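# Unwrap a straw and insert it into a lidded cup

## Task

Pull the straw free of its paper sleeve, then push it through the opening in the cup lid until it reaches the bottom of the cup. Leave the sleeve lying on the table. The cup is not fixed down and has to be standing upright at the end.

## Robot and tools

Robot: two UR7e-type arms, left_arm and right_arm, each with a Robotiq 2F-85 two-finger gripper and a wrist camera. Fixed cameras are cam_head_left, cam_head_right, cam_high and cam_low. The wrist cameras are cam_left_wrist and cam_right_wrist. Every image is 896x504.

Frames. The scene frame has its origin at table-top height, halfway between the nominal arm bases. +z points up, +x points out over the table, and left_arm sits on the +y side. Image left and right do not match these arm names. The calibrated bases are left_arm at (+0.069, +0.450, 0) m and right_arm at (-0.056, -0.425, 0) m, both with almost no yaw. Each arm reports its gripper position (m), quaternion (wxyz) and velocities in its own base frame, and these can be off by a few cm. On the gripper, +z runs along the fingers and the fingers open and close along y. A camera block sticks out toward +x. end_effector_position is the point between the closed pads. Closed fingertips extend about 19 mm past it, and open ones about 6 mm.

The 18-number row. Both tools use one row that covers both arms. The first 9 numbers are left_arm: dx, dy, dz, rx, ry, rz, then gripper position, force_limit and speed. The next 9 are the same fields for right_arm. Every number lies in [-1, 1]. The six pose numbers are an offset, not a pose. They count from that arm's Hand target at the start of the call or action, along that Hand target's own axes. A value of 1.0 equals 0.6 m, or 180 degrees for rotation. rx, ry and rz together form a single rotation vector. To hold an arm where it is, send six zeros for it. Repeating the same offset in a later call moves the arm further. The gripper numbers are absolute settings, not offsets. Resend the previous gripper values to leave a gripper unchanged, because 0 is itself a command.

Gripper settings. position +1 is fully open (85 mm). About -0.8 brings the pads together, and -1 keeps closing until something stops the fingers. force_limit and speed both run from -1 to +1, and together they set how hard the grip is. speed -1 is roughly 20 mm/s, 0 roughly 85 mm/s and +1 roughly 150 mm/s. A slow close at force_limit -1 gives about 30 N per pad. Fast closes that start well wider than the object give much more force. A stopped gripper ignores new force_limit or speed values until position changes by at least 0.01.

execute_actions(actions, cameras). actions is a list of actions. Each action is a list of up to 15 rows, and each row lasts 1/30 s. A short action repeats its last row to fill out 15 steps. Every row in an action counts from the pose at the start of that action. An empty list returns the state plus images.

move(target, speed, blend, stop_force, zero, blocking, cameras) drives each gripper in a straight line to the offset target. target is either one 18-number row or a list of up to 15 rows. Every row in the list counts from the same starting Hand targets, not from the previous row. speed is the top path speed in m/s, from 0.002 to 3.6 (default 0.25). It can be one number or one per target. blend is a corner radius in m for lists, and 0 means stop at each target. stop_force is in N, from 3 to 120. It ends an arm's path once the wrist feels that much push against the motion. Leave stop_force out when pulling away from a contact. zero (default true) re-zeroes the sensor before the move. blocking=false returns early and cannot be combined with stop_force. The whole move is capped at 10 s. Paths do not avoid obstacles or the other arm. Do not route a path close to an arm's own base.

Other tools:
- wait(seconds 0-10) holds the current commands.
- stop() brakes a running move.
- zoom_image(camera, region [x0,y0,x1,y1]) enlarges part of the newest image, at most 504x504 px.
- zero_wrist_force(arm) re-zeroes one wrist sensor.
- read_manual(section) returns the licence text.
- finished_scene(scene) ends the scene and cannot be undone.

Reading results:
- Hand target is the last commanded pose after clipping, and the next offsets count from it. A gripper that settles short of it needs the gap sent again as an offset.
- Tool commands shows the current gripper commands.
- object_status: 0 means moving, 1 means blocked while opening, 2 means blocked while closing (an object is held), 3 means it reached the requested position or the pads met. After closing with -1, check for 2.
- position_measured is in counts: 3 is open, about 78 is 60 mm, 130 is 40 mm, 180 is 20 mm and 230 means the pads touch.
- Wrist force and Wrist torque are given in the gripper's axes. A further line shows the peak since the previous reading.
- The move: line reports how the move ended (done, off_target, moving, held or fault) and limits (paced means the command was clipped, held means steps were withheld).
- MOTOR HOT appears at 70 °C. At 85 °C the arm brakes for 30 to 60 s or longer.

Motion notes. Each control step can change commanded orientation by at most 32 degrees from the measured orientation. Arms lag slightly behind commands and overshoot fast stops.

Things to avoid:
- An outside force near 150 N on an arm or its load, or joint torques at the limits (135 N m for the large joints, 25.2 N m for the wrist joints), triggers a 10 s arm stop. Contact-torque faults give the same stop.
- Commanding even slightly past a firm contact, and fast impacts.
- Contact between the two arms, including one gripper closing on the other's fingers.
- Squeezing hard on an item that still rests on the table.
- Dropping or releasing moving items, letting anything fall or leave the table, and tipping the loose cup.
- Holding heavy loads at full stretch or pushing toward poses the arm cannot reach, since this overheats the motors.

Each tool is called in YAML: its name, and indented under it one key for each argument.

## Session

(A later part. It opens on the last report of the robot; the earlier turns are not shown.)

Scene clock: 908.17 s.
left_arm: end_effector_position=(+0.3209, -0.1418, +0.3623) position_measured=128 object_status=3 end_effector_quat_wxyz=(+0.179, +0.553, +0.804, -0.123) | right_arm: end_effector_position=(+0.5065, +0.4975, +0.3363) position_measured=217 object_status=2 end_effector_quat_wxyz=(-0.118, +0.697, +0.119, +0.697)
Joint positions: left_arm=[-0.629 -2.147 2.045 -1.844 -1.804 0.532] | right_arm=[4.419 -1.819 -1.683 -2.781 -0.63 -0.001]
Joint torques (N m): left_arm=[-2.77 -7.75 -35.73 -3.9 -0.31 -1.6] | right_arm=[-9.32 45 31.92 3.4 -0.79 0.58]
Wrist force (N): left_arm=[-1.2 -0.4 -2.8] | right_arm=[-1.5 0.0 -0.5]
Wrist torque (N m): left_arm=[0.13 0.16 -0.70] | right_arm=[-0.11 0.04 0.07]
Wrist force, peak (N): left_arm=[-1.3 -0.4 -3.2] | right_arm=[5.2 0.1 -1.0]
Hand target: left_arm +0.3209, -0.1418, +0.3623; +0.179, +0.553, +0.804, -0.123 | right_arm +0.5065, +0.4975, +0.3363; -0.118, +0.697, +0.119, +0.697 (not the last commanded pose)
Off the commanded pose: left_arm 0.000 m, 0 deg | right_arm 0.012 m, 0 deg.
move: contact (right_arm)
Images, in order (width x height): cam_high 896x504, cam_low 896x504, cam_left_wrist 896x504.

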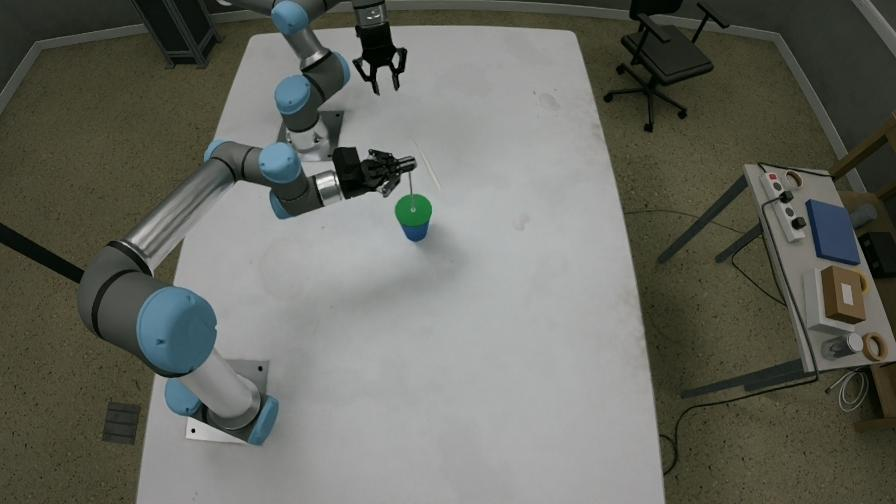

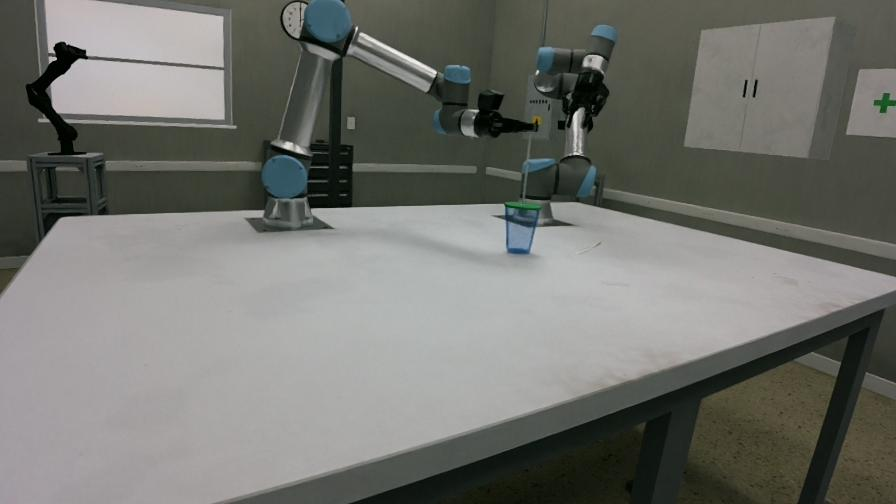

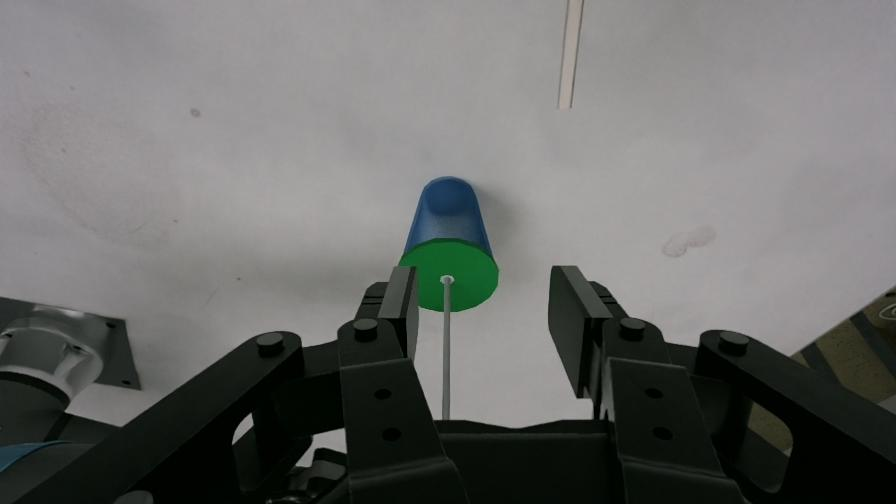

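move:
  target:
    - [0,0,0,0,0,0,0,-0.8,-1,0.0017,-0.0014,0,0,0,0,-1,-0.5,-1]
    - [0,0,0,0,0,0,0,-0.8,-1,-0.035,-0.0014,0,0,0,0,-1,-0.5,-1]
  speed: 0.015
  stop_force: 5
  cameras: ["cam_left_wrist","cam_low","cam_high"]

zoom_image:
  camera: "cam_left_wrist"
  region: [432, 265, 462, 295]

zoom_image:
  camera: "cam_low"
  region: [490, 175, 560, 265]

zoom_image:
  camera: "cam_high"
  region: [400, 195, 430, 225]

Scene clock: 952.70 s.
left_arm: end_effector_position=(+0.3209, -0.1418, +0.3623) position_measured=128 object_status=3 end_effector_quat_wxyz=(+0.179, +0.553, +0.804, -0.123) | right_arm: end_effector_position=(+0.5063, +0.4983, +0.3355) position_measured=217 object_status=2 end_effector_quat_wxyz=(-0.118, +0.697, +0.119, +0.697)
Joint positions: left_arm=[-0.629 -2.147 2.045 -1.844 -1.804 0.532] | right_arm=[4.42 -1.821 -1.683 -2.779 -0.628 -0.001]
Joint torques (N m): left_arm=[-3.19 -7.2 -35.58 -3.63 -0.22 -1.71] | right_arm=[0.98 45.47 31.93 3.24 0.75 0.3]
Wrist force (N): left_arm=[-1.1 -0.4 -2.9] | right_arm=[-1.3 0.1 -1.2]
Wrist torque (N m): left_arm=[0.15 0.14 -0.70] | right_arm=[-0.09 0.01 0.07]
Wrist force, peak (N): left_arm=[-1.2 -0.6 -3.1] | right_arm=[7.3 0.1 -1.2]
Hand target: left_arm +0.3209, -0.1418, +0.3623; +0.179, +0.553, +0.804, -0.123 | right_arm +0.5063, +0.4982, +0.3355; -0.118, +0.697, +0.119, +0.697 (not the last commanded pose)
Off the commanded pose: left_arm 0.000 m, 0 deg | right_arm 0.020 m, 0 deg.
move: contact (right_arm); path passed 1 of 2 targets
Images, in order (width x height): cam_high 896x504, cam_low 896x504, cam_left_wrist 896x504.

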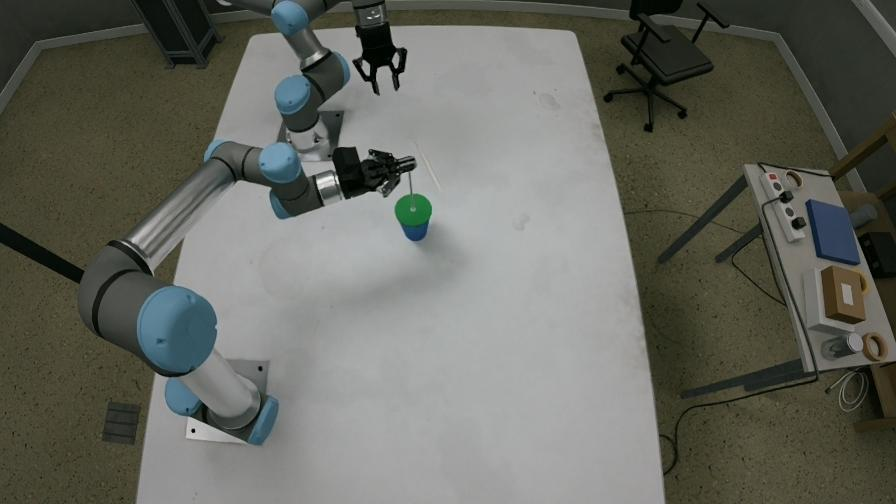

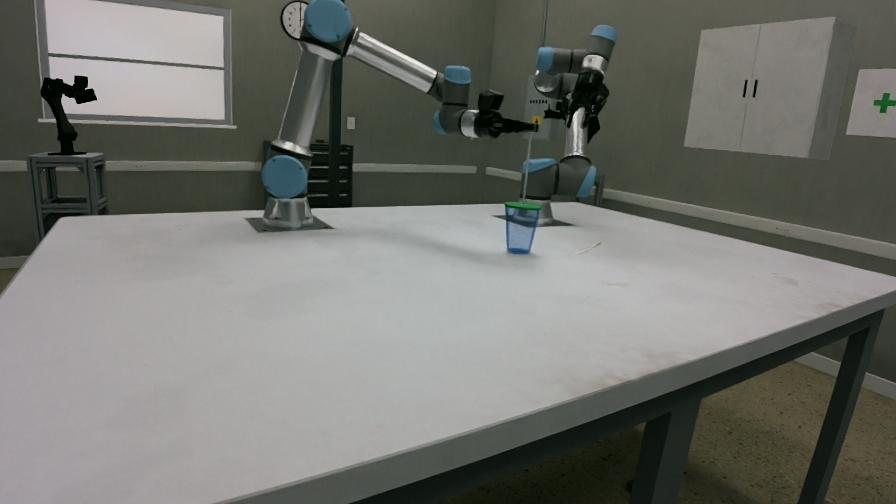

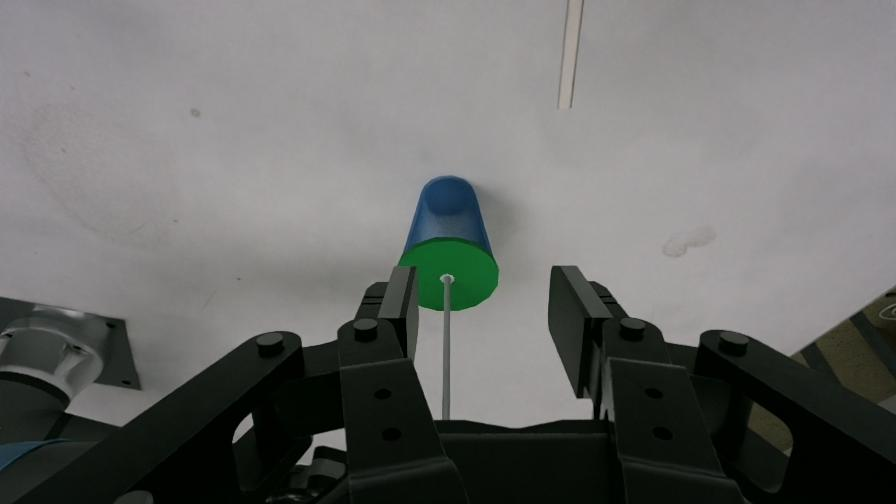

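Scaled by 16.800 from the camera's 896x504 image, which has a finer 1280x720 frame.

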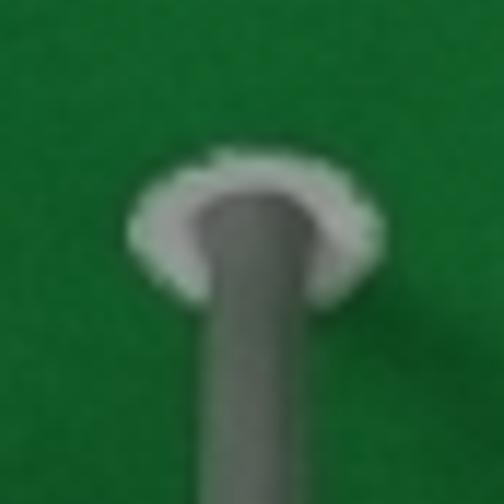

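Scaled by 5.600 from the camera's 896x504 image, which has a finer 1280x720 frame.

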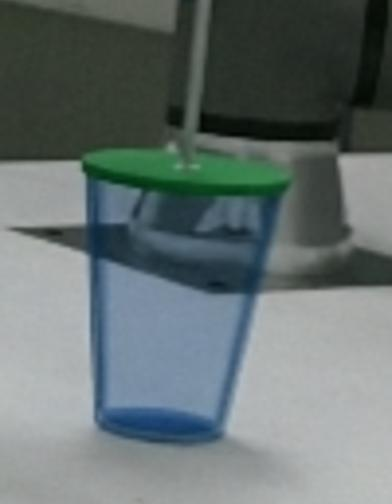

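Scaled by 16.800 from the camera's 896x504 image, which has a finer 1280x720 frame.

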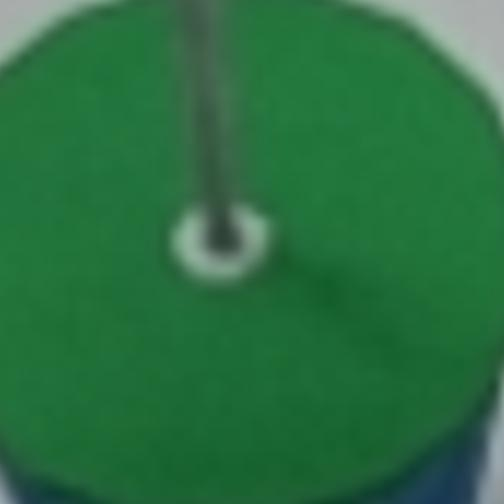

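move:
  target: [0,0,0,0,0,0,0,-0.8,-1,-0.04,0,0,0,0,0,-1,-0.5,-1]
  speed: 0.015
  stop_force: 14
  cameras: ["cam_left_wrist","cam_low","cam_high"]

zoom_image:
  camera: "cam_left_wrist"
  region: [388, 230, 508, 330]

zoom_image:
  camera: "cam_low"
  region: [490, 175, 560, 265]

Scene clock: 972.40 s.
left_arm: end_effector_position=(+0.3209, -0.1418, +0.3623) position_measured=128 object_status=3 end_effector_quat_wxyz=(+0.179, +0.553, +0.804, -0.123) | right_arm: end_effector_position=(+0.5063, +0.4982, +0.3114) position_measured=217 object_status=2 end_effector_quat_wxyz=(-0.118, +0.697, +0.119, +0.697)
Joint positions: left_arm=[-0.629 -2.147 2.045 -1.844 -1.804 0.532] | right_arm=[4.42 -1.843 -1.721 -2.719 -0.628 -0.001]
Joint torques (N m): left_arm=[-2.83 -7.27 -34.77 -3.13 -0.13 -1.67] | right_arm=[-10.56 42.13 28.16 -0.89 -0.84 -0.78]
Wrist force (N): left_arm=[-1.3 -0.4 -2.7] | right_arm=[4.7 0.2 -0.9]
Wrist torque (N m): left_arm=[0.13 0.18 -0.70] | right_arm=[-0.07 -0.08 0.07]
Wrist force, peak (N): left_arm=[-1.5 -0.3 -3.0] | right_arm=[8.2 -0.1 -1.2]
Hand target: left_arm +0.3209, -0.1418, +0.3623; +0.179, +0.553, +0.804, -0.123 | right_arm +0.5063, +0.4982, +0.3115; -0.118, +0.697, +0.119, +0.697
Off the commanded pose: left_arm 0.000 m, 0 deg | right_arm 0.000 m, 0 deg.
move: done
Images, in order (width x height): cam_high 896x504, cam_low 896x504, cam_left_wrist 896x504.

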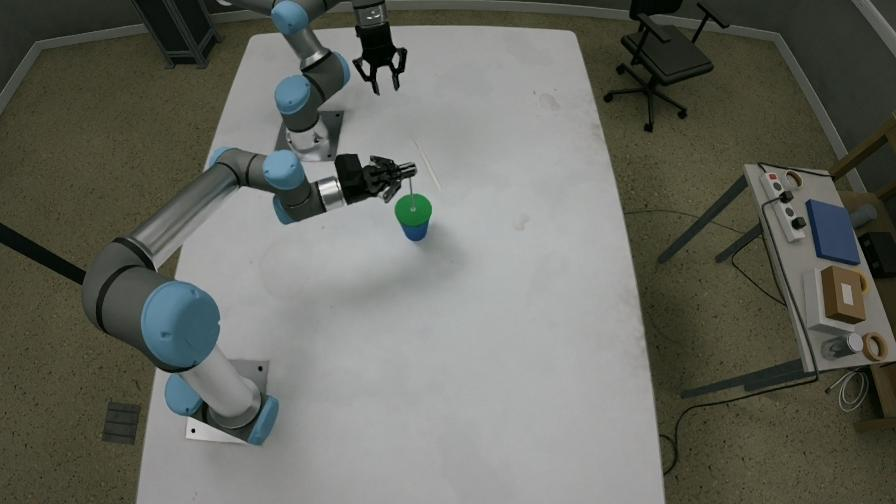

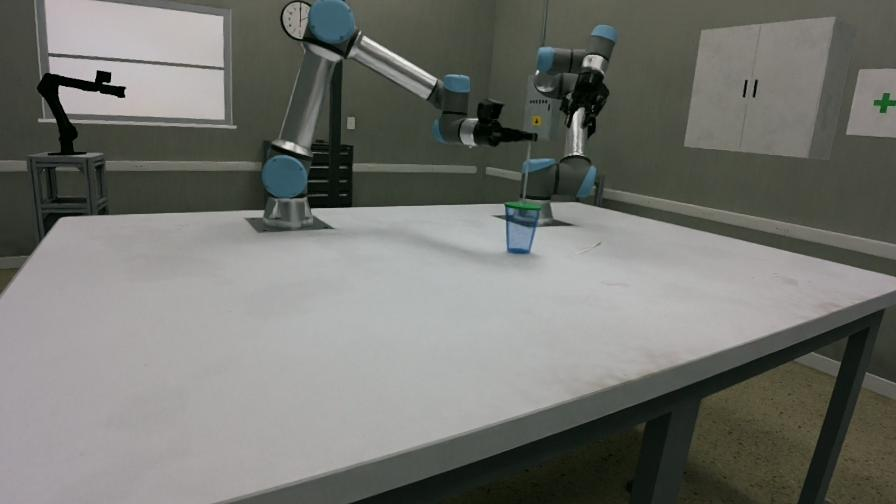

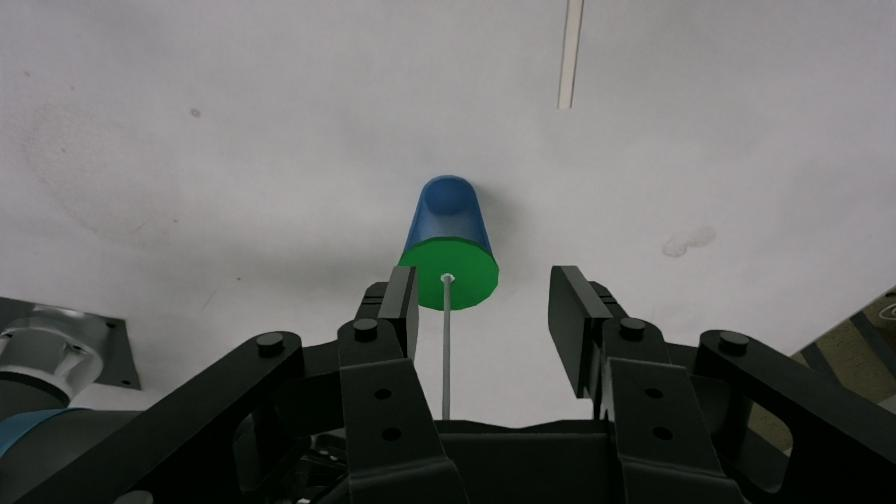

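Scaled by 4.200 from the camera's 896x504 image, which has a finer 1280x720 frame.

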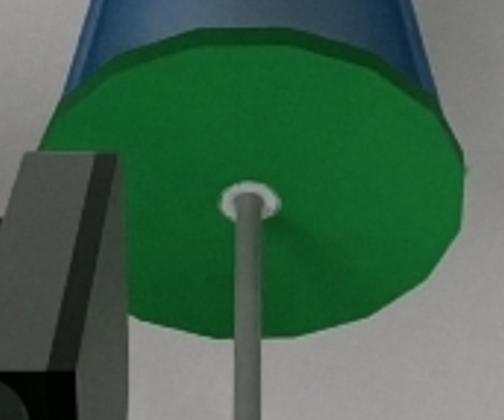

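Scaled by 5.600 from the camera's 896x504 image, which has a finer 1280x720 frame.

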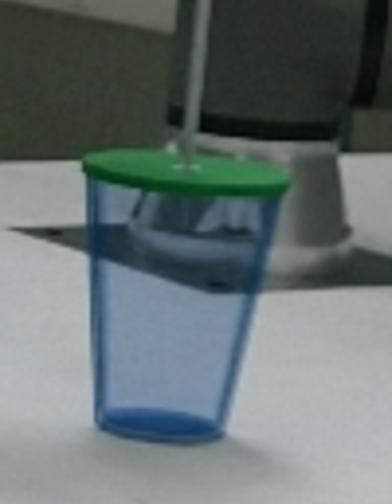

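move:
  target: [0,0,0,0,0,0,0,-0.8,-1,-0.04,0,0,0,0,0,-1,-0.5,-1]
  speed: 0.03
  stop_force: 16
  cameras: ["cam_right_wrist","cam_low","cam_high"]

zoom_image:
  camera: "cam_low"
  region: [490, 115, 570, 265]

zoom_image:
  camera: "cam_high"
  region: [370, 140, 450, 250]

Scene clock: 983.43 s.
left_arm: end_effector_position=(+0.3209, -0.1418, +0.3623) position_measured=128 object_status=3 end_effector_quat_wxyz=(+0.179, +0.553, +0.804, -0.123) | right_arm: end_effector_position=(+0.5063, +0.4982, +0.2874) position_measured=217 object_status=2 end_effector_quat_wxyz=(-0.118, +0.697, +0.119, +0.697)
Joint positions: left_arm=[-0.629 -2.147 2.045 -1.844 -1.804 0.532] | right_arm=[4.42 -1.868 -1.756 -2.66 -0.628 -0.001]
Joint torques (N m): left_arm=[-2.49 -7.51 -34.66 -2.81 -0.12 -1.68] | right_arm=[-10.2 45.14 30.3 0.63 -1.03 -1.02]
Wrist force (N): left_arm=[-1.0 -0.4 -2.6] | right_arm=[0.3 0.6 -0.9]
Wrist torque (N m): left_arm=[0.13 0.13 -0.69] | right_arm=[-0.01 -0.12 0.09]
Wrist force, peak (N): left_arm=[-1.4 -0.3 -3.1] | right_arm=[8.6 0.4 -1.2]
Hand target: left_arm +0.3209, -0.1418, +0.3623; +0.179, +0.553, +0.804, -0.123 | right_arm +0.5063, +0.4982, +0.2875; -0.118, +0.697, +0.119, +0.697
Off the commanded pose: left_arm 0.000 m, 0 deg | right_arm 0.000 m, 0 deg.
move: done
Images, in order (width x height): cam_high 896x504, cam_low 896x504, cam_right_wrist 896x504.

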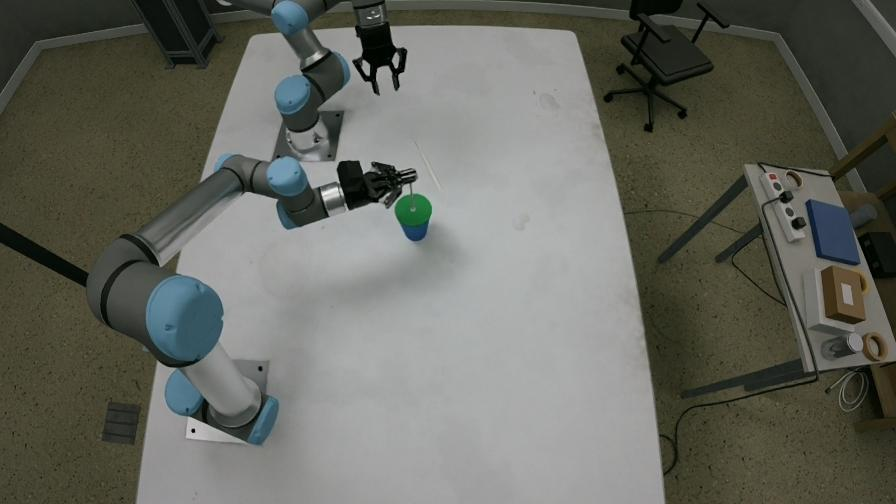

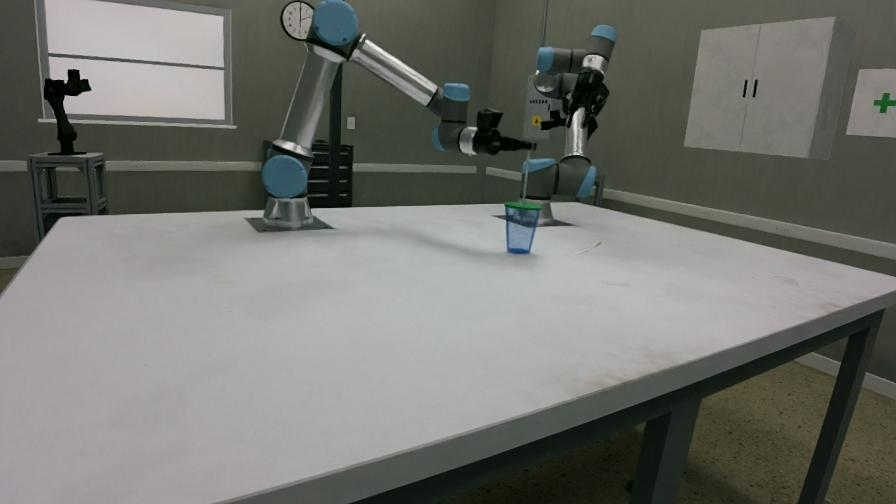

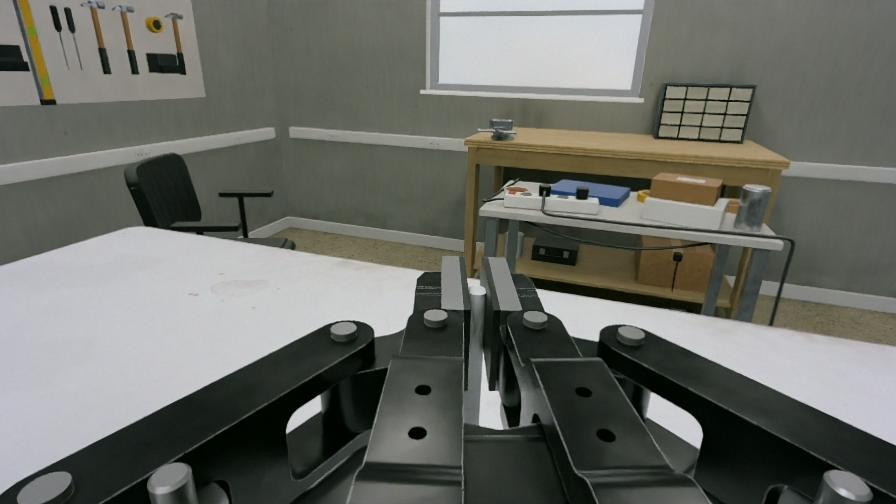

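Scaled by 3.360 from the camera's 896x504 image, which has a finer 1280x720 frame.

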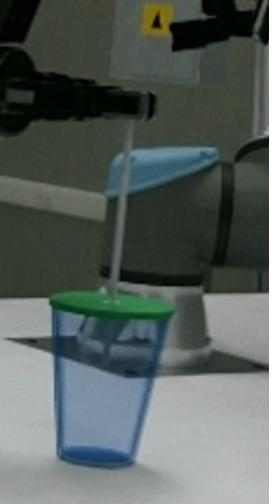

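Scaled by 4.582 from the camera's 896x504 image, which has a finer 1280x720 frame.

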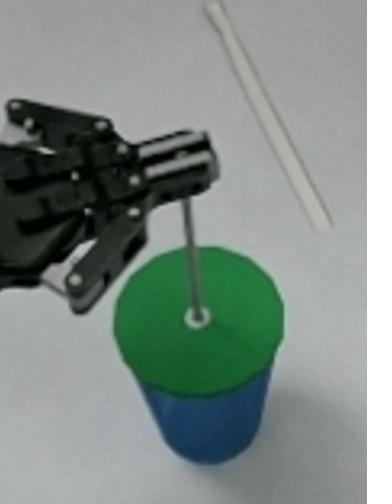

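move:
  target:
    - [0,0,0,0,0,0,0,-0.8,-1,-0.1,0,0,0,0,0,-1,-0.5,-1]
    - [0,0,0,0,0,0,0,-0.8,-1,-0.155,0,0,0,0,0,-1,-0.5,-1]
  speed: [0.04,0.01]
  stop_force: 13
  cameras: ["cam_right_wrist","cam_low","cam_high"]

zoom_image:
  camera: "cam_low"
  region: [480, 145, 570, 265]

Scene clock: 1001.70 s.
left_arm: end_effector_position=(+0.3209, -0.1418, +0.3623) position_measured=128 object_status=3 end_effector_quat_wxyz=(+0.179, +0.553, +0.804, -0.123) | right_arm: end_effector_position=(+0.5063, +0.4981, +0.2134) position_measured=217 object_status=2 end_effector_quat_wxyz=(-0.118, +0.697, +0.119, +0.697)
Joint positions: left_arm=[-0.629 -2.147 2.045 -1.844 -1.804 0.532] | right_arm=[4.42 -1.965 -1.841 -2.477 -0.629 -0.001]
Joint torques (N m): left_arm=[-2.57 -7.48 -34.68 -2.29 -0.06 -1.68] | right_arm=[-10.27 41.06 22.41 -1.26 -1.07 -0.85]
Wrist force (N): left_arm=[-1.4 -0.1 -2.7] | right_arm=[12.3 0.0 -1.3]
Wrist torque (N m): left_arm=[0.18 0.18 -0.70] | right_arm=[-0.04 -0.22 0.04]
Wrist force, peak (N): left_arm=[-1.4 -0.5 -3.0] | right_arm=[21.9 1.1 -2.1]
Hand target: left_arm +0.3209, -0.1418, +0.3623; +0.179, +0.553, +0.804, -0.123 | right_arm +0.5063, +0.4982, +0.2134; -0.118, +0.697, +0.119, +0.697 (not the last commanded pose)
Off the commanded pose: left_arm 0.000 m, 0 deg | right_arm 0.019 m, 0 deg.
move: contact (right_arm); path passed 1 of 2 targets
Images, in order (width x height): cam_high 896x504, cam_low 896x504, cam_right_wrist 896x504.

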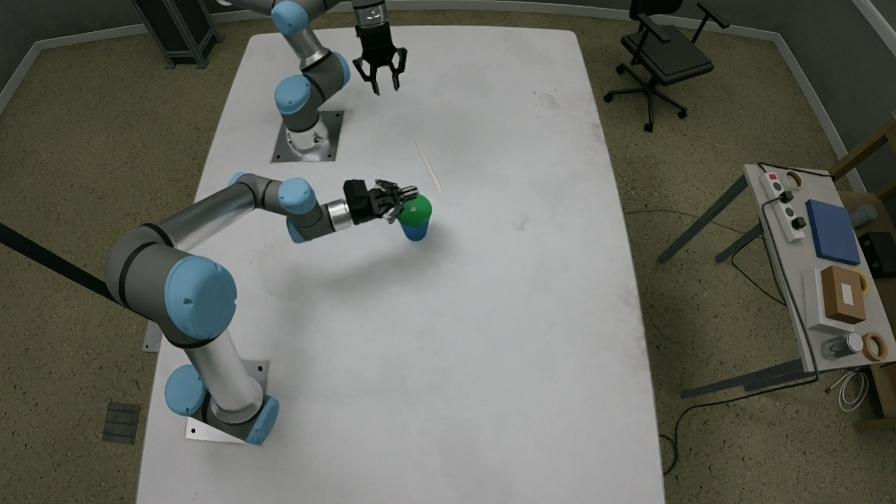

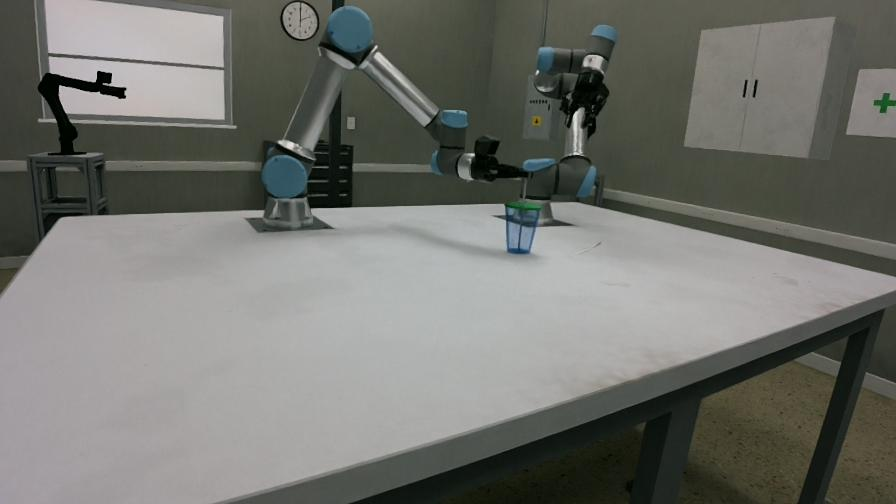

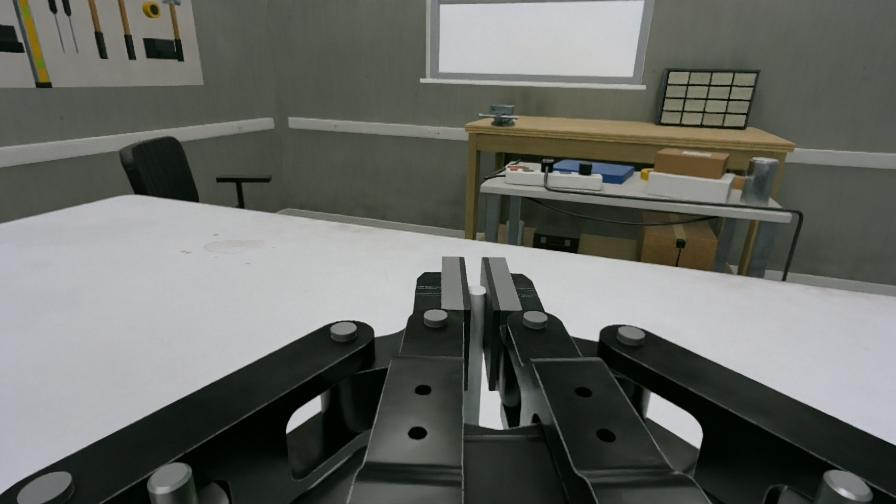

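Scaled by 4.200 from the camera's 896x504 image, which has a finer 1280x720 frame.

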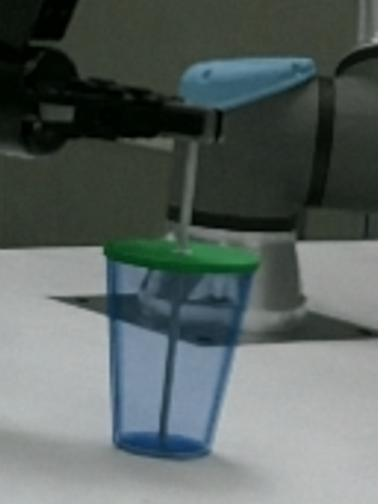

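move:
  target:
    - [0,0,0,0,0,0,0,-0.8,-1,0,0,0,0,0,0,-0.3,-0.5,-1]
    - [0,0,0,0,0,0,0,-0.8,-1,0,0,-0.25,0,0,0,-0.3,-0.5,-1]
  speed: [0.05,0.15]
  cameras: ["cam_head_left","cam_low","cam_high","cam_left_wrist"]

zoom_image:
  camera: "cam_low"
  region: [480, 145, 570, 265]

Scene clock: 1014.63 s.
left_arm: end_effector_position=(+0.3209, -0.1418, +0.3623) position_measured=128 object_status=3 end_effector_quat_wxyz=(+0.179, +0.553, +0.804, -0.123) | right_arm: end_effector_position=(+0.3648, +0.4487, +0.2135) position_measured=167 object_status=3 end_effector_quat_wxyz=(-0.118, +0.697, +0.118, +0.697)
Joint positions: left_arm=[-0.629 -2.147 2.045 -1.844 -1.804 0.532] | right_arm=[4.743 -1.745 -2.149 -2.389 -0.305 -0.001]
Joint torques (N m): left_arm=[-2.52 -7.17 -33.72 -1.92 0.18 -1.68] | right_arm=[5.44 15.98 16.22 -0.96 1.09 -0.61]
Wrist force (N): left_arm=[-1.2 -0.5 -2.8] | right_arm=[0.7 0.2 -1.1]
Wrist torque (N m): left_arm=[0.12 0.17 -0.70] | right_arm=[-0.03 -0.03 0.06]
Wrist force, peak (N): left_arm=[-1.2 -0.6 -3.1] | right_arm=[12.6 0.0 -1.6]
Hand target: left_arm +0.3209, -0.1418, +0.3623; +0.179, +0.553, +0.804, -0.123 | right_arm +0.3647, +0.4487, +0.2134; -0.118, +0.697, +0.119, +0.697
Off the commanded pose: left_arm 0.000 m, 0 deg | right_arm 0.000 m, 0 deg.
move: done
Images, in order (width x height): cam_head_left 896x504, cam_high 896x504, cam_low 896x504, cam_left_wrist 896x504.

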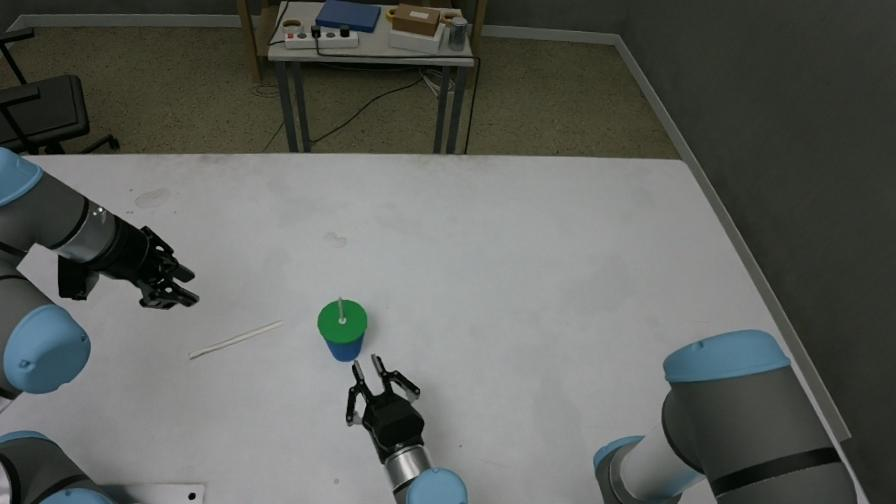

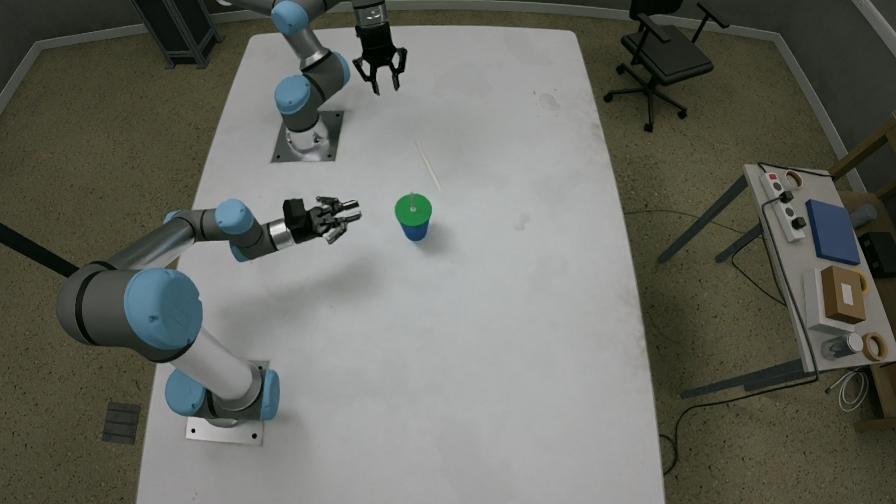

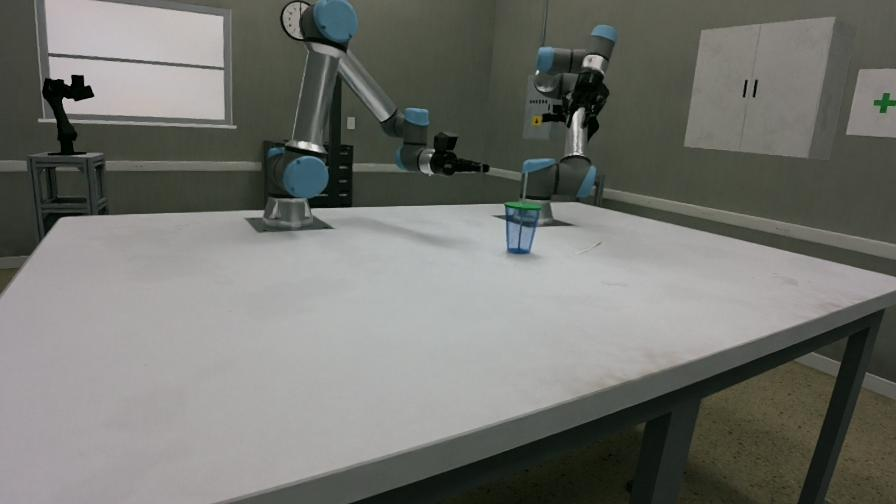

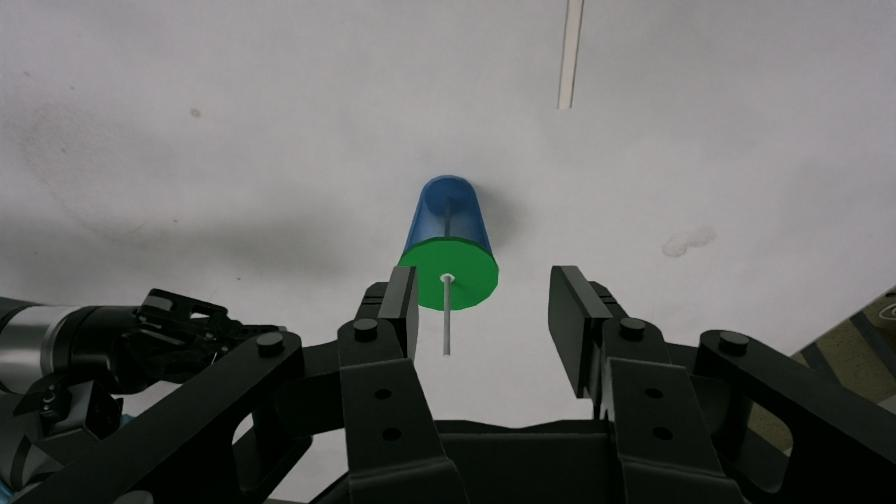

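Scaled by 4.200 from the camera's 896x504 image, which has a finer 1280x720 frame.

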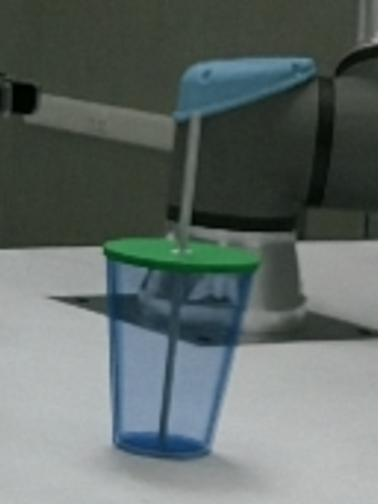

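finished_scene:
  scene: 1

The scene is finished: the task was done.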